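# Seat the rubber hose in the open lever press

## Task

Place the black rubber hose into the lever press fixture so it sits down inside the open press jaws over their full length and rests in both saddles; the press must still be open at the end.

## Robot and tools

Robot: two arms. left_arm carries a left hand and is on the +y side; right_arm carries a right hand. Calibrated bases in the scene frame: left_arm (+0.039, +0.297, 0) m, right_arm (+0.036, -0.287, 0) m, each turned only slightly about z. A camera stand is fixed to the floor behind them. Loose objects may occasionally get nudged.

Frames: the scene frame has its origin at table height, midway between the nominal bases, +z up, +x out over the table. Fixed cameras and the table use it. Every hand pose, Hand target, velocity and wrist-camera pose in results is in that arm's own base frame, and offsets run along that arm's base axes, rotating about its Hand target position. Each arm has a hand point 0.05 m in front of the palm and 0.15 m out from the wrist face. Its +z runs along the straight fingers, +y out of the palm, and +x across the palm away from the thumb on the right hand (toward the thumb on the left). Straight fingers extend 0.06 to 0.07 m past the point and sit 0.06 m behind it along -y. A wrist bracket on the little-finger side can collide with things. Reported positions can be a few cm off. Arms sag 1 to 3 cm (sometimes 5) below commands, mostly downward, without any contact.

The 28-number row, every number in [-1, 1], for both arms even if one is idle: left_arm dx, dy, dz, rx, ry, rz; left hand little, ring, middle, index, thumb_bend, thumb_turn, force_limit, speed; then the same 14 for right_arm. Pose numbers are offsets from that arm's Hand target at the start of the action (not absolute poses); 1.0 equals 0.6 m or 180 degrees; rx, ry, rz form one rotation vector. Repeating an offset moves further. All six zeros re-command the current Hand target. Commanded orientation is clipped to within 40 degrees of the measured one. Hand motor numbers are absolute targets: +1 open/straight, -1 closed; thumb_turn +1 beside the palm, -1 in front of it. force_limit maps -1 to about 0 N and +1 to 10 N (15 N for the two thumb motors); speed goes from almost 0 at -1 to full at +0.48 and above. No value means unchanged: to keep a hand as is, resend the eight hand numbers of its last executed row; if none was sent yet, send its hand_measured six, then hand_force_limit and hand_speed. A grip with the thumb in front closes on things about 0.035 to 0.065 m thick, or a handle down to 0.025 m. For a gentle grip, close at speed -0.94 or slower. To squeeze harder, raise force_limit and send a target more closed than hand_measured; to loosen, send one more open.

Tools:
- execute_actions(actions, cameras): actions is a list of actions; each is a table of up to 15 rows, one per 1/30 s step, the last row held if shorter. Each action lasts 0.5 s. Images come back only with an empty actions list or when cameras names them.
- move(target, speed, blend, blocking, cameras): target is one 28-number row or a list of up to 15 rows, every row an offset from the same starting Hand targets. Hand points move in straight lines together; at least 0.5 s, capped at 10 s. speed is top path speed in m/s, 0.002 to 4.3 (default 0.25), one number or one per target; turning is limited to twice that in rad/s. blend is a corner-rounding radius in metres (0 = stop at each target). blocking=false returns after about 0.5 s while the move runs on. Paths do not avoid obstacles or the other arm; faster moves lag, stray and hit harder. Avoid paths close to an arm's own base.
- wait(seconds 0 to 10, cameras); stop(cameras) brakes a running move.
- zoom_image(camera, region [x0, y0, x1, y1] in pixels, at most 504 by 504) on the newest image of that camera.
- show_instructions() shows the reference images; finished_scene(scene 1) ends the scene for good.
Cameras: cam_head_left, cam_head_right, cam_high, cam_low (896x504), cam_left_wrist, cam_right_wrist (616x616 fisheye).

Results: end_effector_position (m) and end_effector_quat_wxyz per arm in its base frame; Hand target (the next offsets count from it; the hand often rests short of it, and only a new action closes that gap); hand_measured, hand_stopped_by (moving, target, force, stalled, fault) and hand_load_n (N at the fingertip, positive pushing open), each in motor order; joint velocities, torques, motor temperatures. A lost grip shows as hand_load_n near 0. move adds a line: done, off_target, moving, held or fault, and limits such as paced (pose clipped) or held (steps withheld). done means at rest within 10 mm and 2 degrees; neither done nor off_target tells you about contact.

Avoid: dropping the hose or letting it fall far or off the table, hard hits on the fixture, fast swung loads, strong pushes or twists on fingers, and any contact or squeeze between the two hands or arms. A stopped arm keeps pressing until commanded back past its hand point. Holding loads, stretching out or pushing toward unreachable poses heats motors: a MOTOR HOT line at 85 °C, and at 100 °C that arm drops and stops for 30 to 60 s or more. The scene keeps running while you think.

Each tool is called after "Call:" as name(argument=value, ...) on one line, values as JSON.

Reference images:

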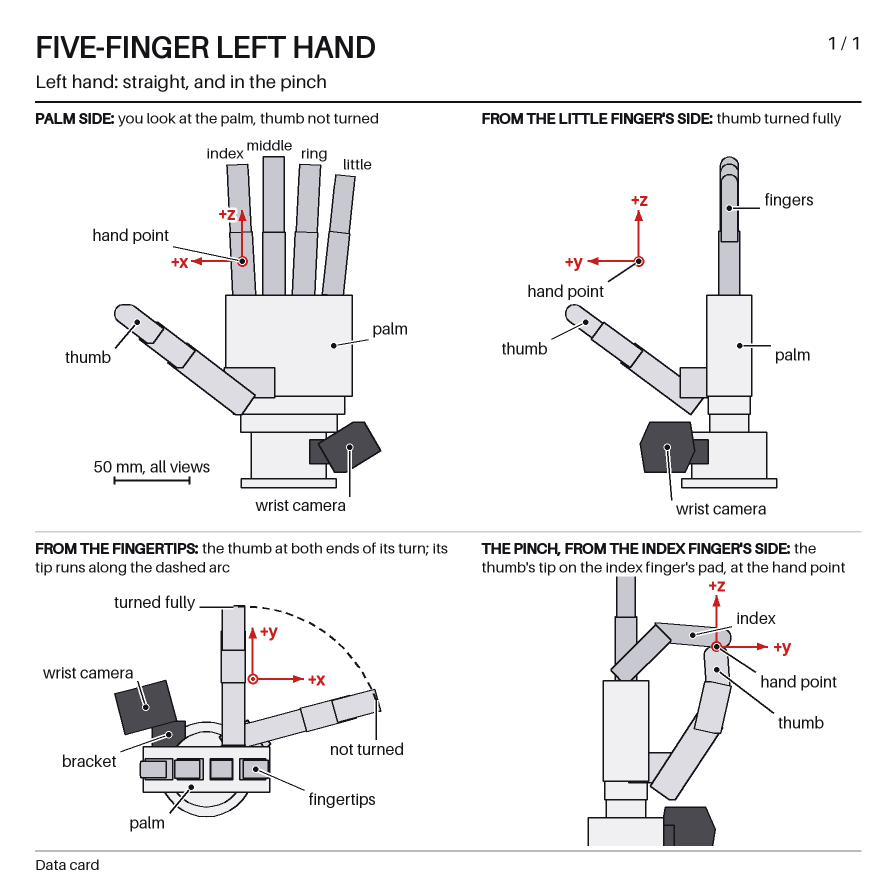

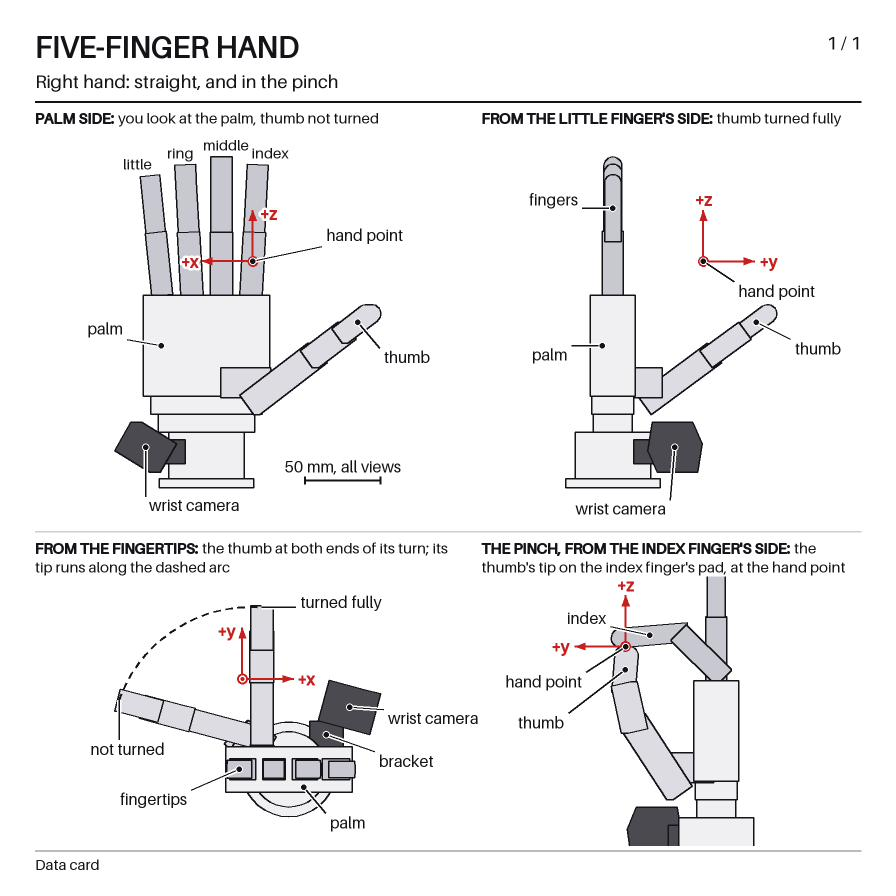

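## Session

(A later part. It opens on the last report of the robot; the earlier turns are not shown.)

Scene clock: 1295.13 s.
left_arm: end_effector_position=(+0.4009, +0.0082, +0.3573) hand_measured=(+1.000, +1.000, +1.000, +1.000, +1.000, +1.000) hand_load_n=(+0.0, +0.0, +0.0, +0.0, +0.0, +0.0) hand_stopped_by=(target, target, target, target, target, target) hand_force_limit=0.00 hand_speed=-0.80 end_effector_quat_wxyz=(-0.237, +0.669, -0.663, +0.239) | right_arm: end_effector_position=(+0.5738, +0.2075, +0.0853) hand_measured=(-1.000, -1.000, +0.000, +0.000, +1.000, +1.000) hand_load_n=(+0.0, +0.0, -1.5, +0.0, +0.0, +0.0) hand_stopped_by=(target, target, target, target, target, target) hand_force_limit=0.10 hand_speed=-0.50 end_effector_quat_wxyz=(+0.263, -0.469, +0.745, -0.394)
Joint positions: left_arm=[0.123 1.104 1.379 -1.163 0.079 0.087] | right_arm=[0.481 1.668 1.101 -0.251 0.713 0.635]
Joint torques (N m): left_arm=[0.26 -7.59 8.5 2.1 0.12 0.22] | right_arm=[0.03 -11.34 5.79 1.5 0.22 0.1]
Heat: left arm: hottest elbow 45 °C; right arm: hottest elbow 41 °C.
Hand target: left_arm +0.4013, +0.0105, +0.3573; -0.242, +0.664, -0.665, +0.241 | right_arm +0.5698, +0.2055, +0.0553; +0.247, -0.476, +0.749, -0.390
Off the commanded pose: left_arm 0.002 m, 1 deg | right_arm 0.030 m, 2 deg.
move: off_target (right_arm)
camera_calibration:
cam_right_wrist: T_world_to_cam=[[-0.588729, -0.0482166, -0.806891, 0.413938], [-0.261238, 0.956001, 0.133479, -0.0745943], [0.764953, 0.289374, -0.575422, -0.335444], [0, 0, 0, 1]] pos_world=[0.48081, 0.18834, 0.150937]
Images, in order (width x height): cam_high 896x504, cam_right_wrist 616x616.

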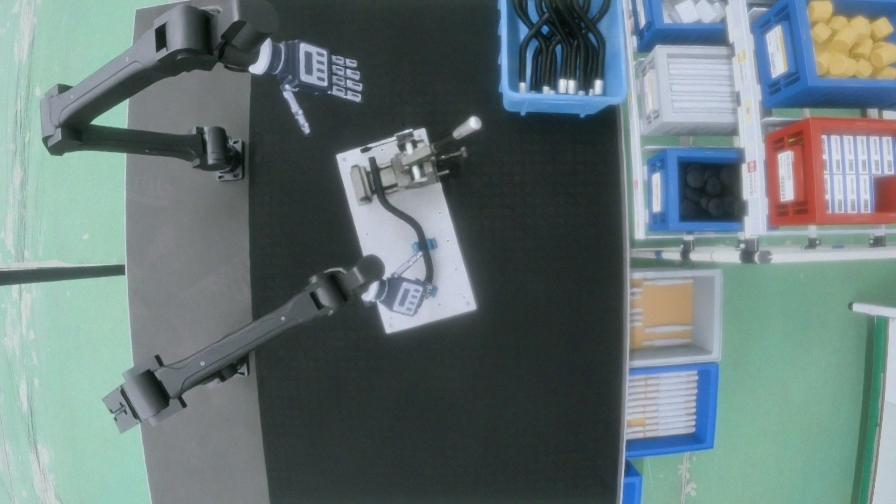

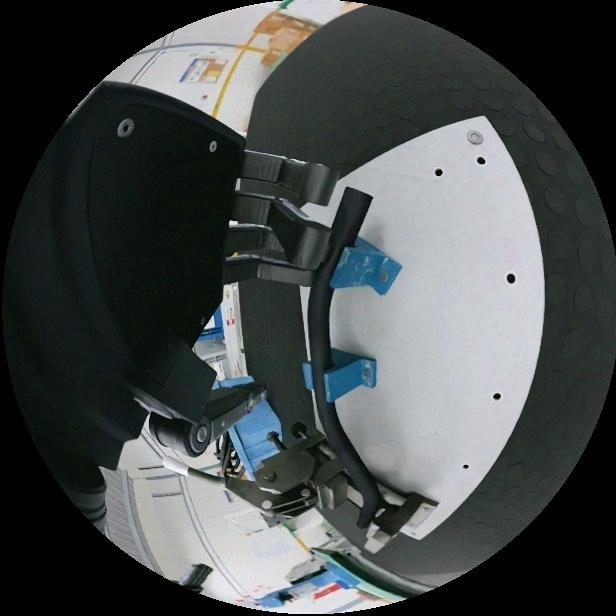

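Call:
move(target=[0,0,0,0,0,0,1,1,1,1,1,1,0,-0.8,-0.006,0,-0.02,0,0,0,-1,-1,0,0,1,1,0.1,-0.5], speed=0.04)

Call:
move(target=[[0,0,0,0,0,0,1,1,1,1,1,1,0,-0.8,0,0,0.14,0,0,0,-1,-1,0,0,1,1,0.1,-0.5],[0,0,0,0,0,0,1,1,1,1,1,1,0,-0.8,-0.15,-0.15,0.22,0,0,0,-1,-1,0,0,1,1,0.1,-0.5]], speed=0.2, blend=0.03, cameras=["all"])

Call:
zoom_image(camera="cam_right_wrist", region=[240, 160, 440, 360])

Call:
zoom_image(camera="cam_high", region=[350, 140, 460, 310])

Call:
zoom_image(camera="cam_low", region=[540, 280, 620, 360])

Call:
zoom_image(camera="cam_left_wrist", region=[220, 290, 370, 420])

Scene clock: 1306.67 s.
left_arm: end_effector_position=(+0.4009, +0.0082, +0.3573) hand_measured=(+1.000, +1.000, +1.000, +1.000, +1.000, +1.000) hand_load_n=(+0.0, +0.0, +0.0, +0.0, +0.0, +0.0) hand_stopped_by=(target, target, target, target, target, target) hand_force_limit=0.00 hand_speed=-0.80 end_effector_quat_wxyz=(-0.237, +0.669, -0.663, +0.239) | right_arm: end_effector_position=(+0.5749, +0.2058, +0.0841) hand_measured=(-1.000, -1.000, +0.000, +0.000, +1.000, +1.000) hand_load_n=(+0.0, +0.0, -4.0, +0.0, +0.0, -0.5) hand_stopped_by=(target, target, target, target, target, target) hand_force_limit=0.10 hand_speed=-0.50 end_effector_quat_wxyz=(+0.269, -0.463, +0.745, -0.399)
Joint positions: left_arm=[0.123 1.104 1.379 -1.163 0.079 0.087] | right_arm=[0.481 1.668 1.087 -0.218 0.724 0.635]
Joint torques (N m): left_arm=[0.44 -7.82 8.58 2.11 0.12 0.24] | right_arm=[0.26 -10.46 5.19 1.44 -0.09 0.14]
Heat: left arm: hottest elbow 45 °C; right arm: hottest elbow 40 °C.
Hand target: left_arm +0.4013, +0.0105, +0.3573; -0.242, +0.664, -0.665, +0.241 | right_arm +0.5663, +0.2056, +0.0434; +0.247, -0.476, +0.749, -0.390
Off the commanded pose: left_arm 0.002 m, 1 deg | right_arm 0.042 m, 3 deg.
move: off_target (right_arm)

Scene clock: 1308.40 s.
left_arm: end_effector_position=(+0.4009, +0.0082, +0.3573) hand_measured=(+1.000, +1.000, +1.000, +1.000, +1.000, +1.000) hand_load_n=(-0.5, +0.0, +0.0, +0.0, +0.0, +0.0) hand_stopped_by=(target, target, target, target, target, target) hand_force_limit=0.00 hand_speed=-0.80 end_effector_quat_wxyz=(-0.237, +0.669, -0.663, +0.239) | right_arm: end_effector_position=(+0.4822, +0.1219, +0.1850) hand_measured=(-1.000, -1.000, +0.000, +0.000, +1.000, +1.000) hand_load_n=(+0.0, +0.0, +0.0, +0.0, +0.0, -0.5) hand_stopped_by=(target, target, target, target, target, target) hand_force_limit=0.10 hand_speed=-0.50 end_effector_quat_wxyz=(+0.262, -0.468, +0.748, -0.391)
Joint positions: left_arm=[0.123 1.104 1.379 -1.163 0.079 0.087] | right_arm=[0.391 1.241 0.931 -0.464 0.647 0.564]
Joint torques (N m): left_arm=[0.21 -7.65 8.54 2.1 0.16 0.24] | right_arm=[-0.5 -9.05 6.97 0.5 0.17 -0.1]
Heat: left arm: hottest elbow 45 °C; right arm: hottest elbow 40 °C.
Hand target: left_arm +0.4013, +0.0105, +0.3573; -0.242, +0.664, -0.665, +0.241 | right_arm +0.4761, +0.1156, +0.1753; +0.247, -0.476, +0.749, -0.390
Off the commanded pose: left_arm 0.002 m, 1 deg | right_arm 0.013 m, 2 deg.
move: off_target (right_arm)
camera_calibration:
cam_left_wrist: T_world_to_cam=[[0.732067, -0.301955, 0.610657, -0.506999], [-0.459009, -0.881005, 0.114634, 0.171458], [0.503378, -0.364217, -0.783554, 0.194918], [0, 0, 0, 1]] pos_world=[0.35174, 0.0689567, 0.442677]
cam_right_wrist: T_world_to_cam=[[-0.592987, -0.0397557, -0.80423, 0.436892], [-0.25598, 0.956274, 0.141471, -0.0339887], [0.76344, 0.289758, -0.577235, -0.182123], [0, 0, 0, 1]] pos_world=[0.389411, 0.102643, 0.251043]

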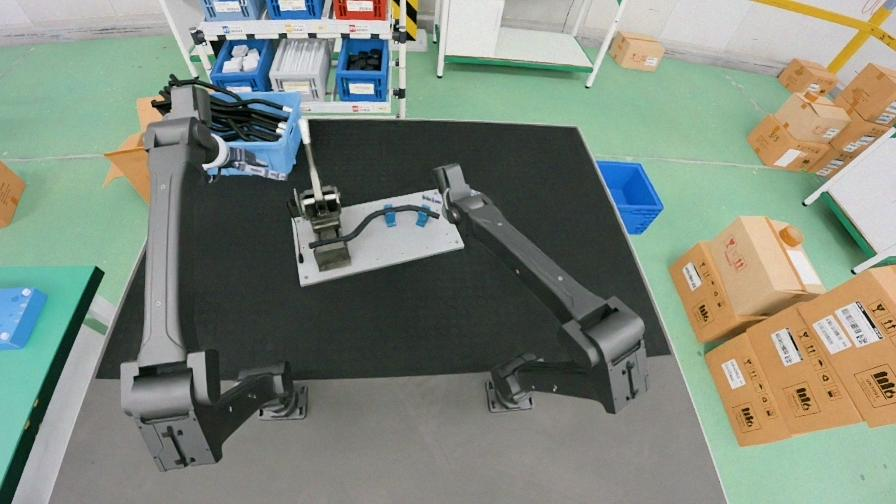

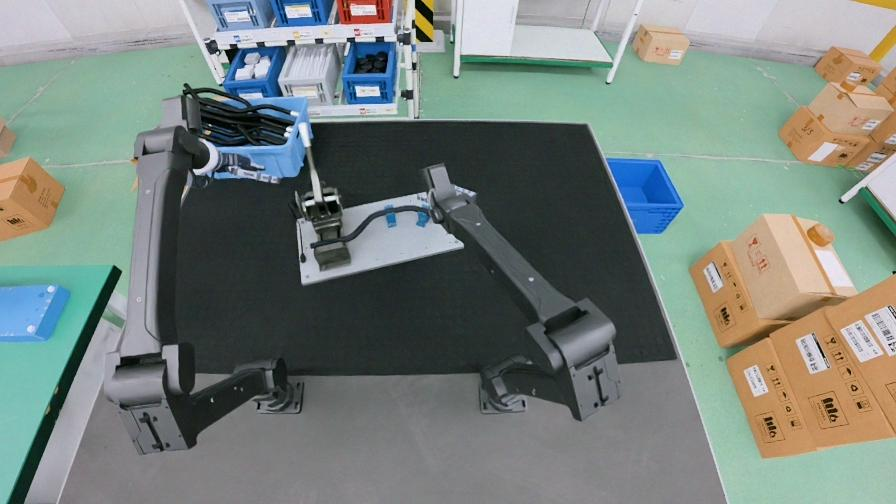

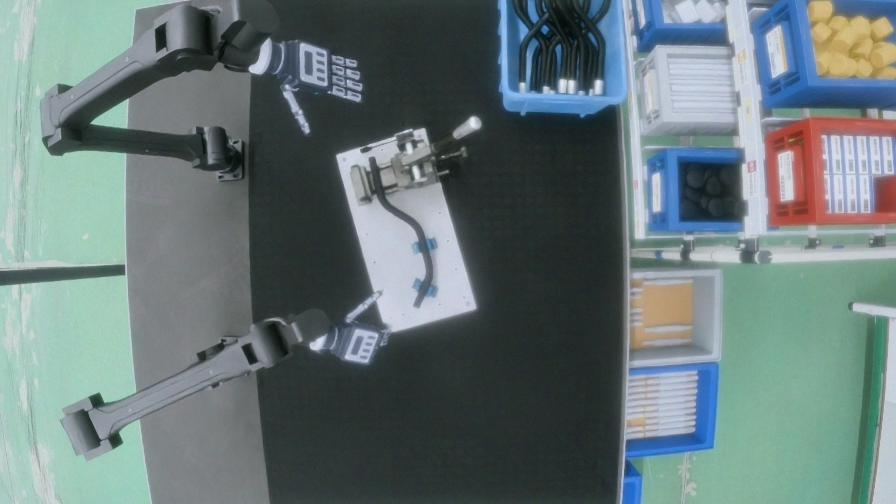

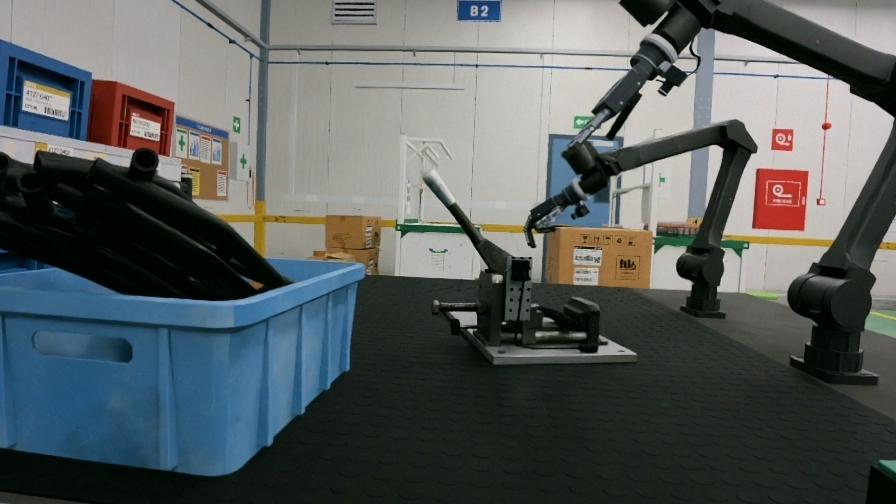

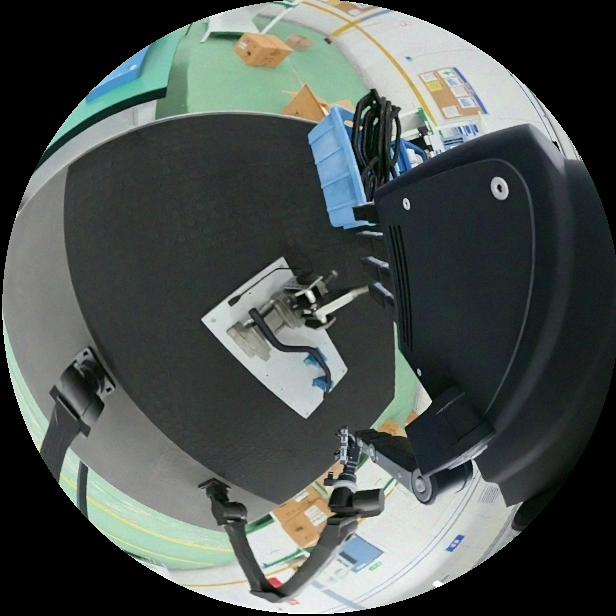

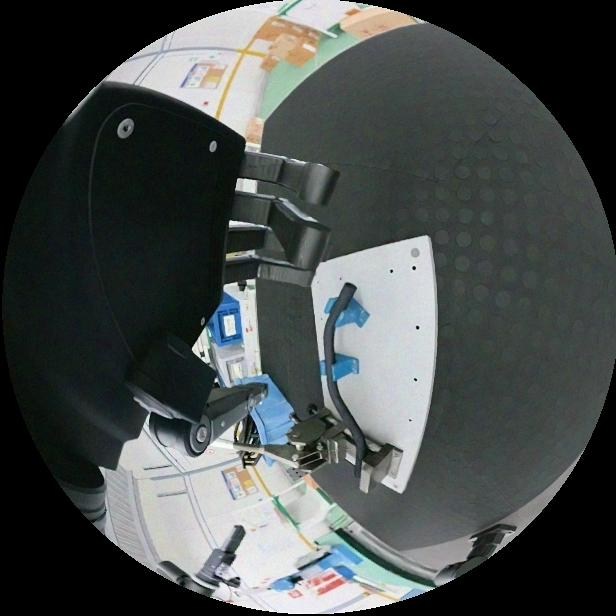

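Scaled by 2.520 from the camera's 616x616 image, which has a finer 880x880 frame.

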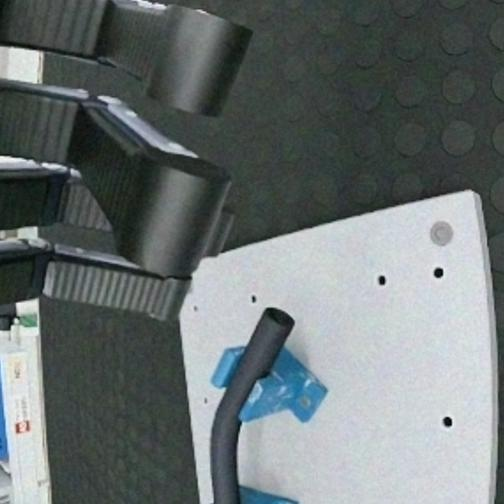

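Scaled by 2.965 from the camera's 896x504 image, which has a finer 1280x720 frame.

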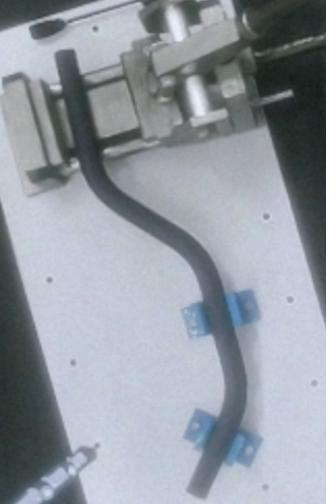

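Scaled by 6.300 from the camera's 896x504 image, which has a finer 1280x720 frame.

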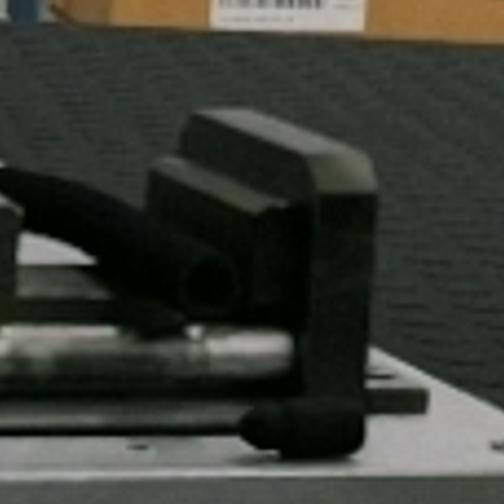

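Scaled by 3.360 from the camera's 616x616 image, which has a finer 880x880 frame.

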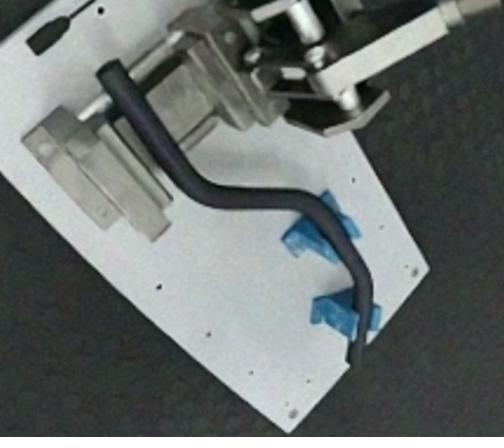

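Call:
zoom_image(camera="cam_right_wrist", region=[310, 270, 400, 390])

Call:
zoom_image(camera="cam_high", region=[400, 230, 450, 310])

Call:
zoom_image(camera="cam_right_wrist", region=[290, 390, 410, 510])

Scaled by 4.200 from the camera's 616x616 image, which has a finer 880x880 frame.

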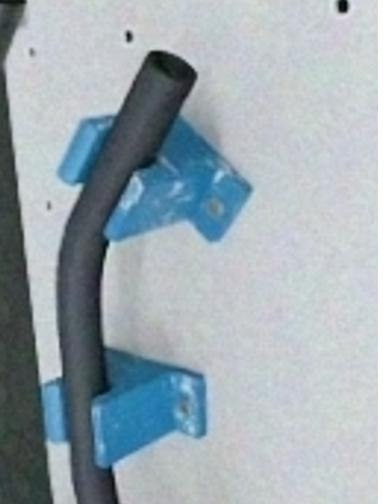

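Scaled by 6.300 from the camera's 896x504 image, which has a finer 1280x720 frame.

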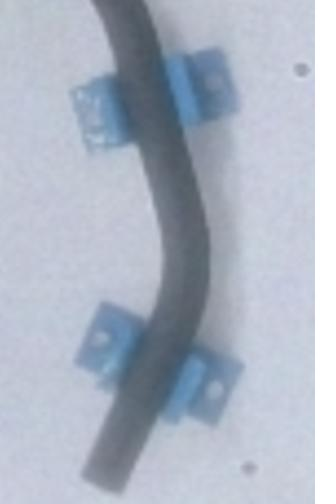

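Scaled by 4.200 from the camera's 616x616 image, which has a finer 880x880 frame.

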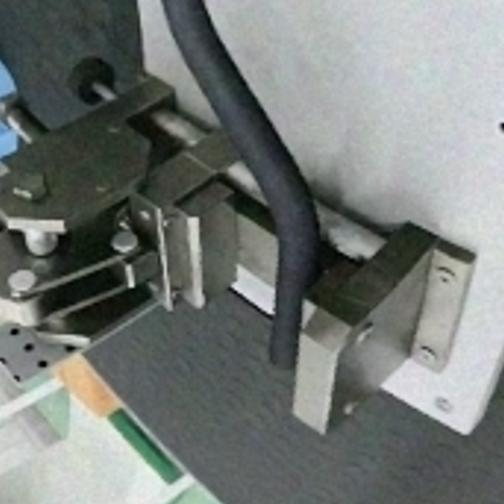

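Call:
finished_scene()

The scene is finished: the task was done.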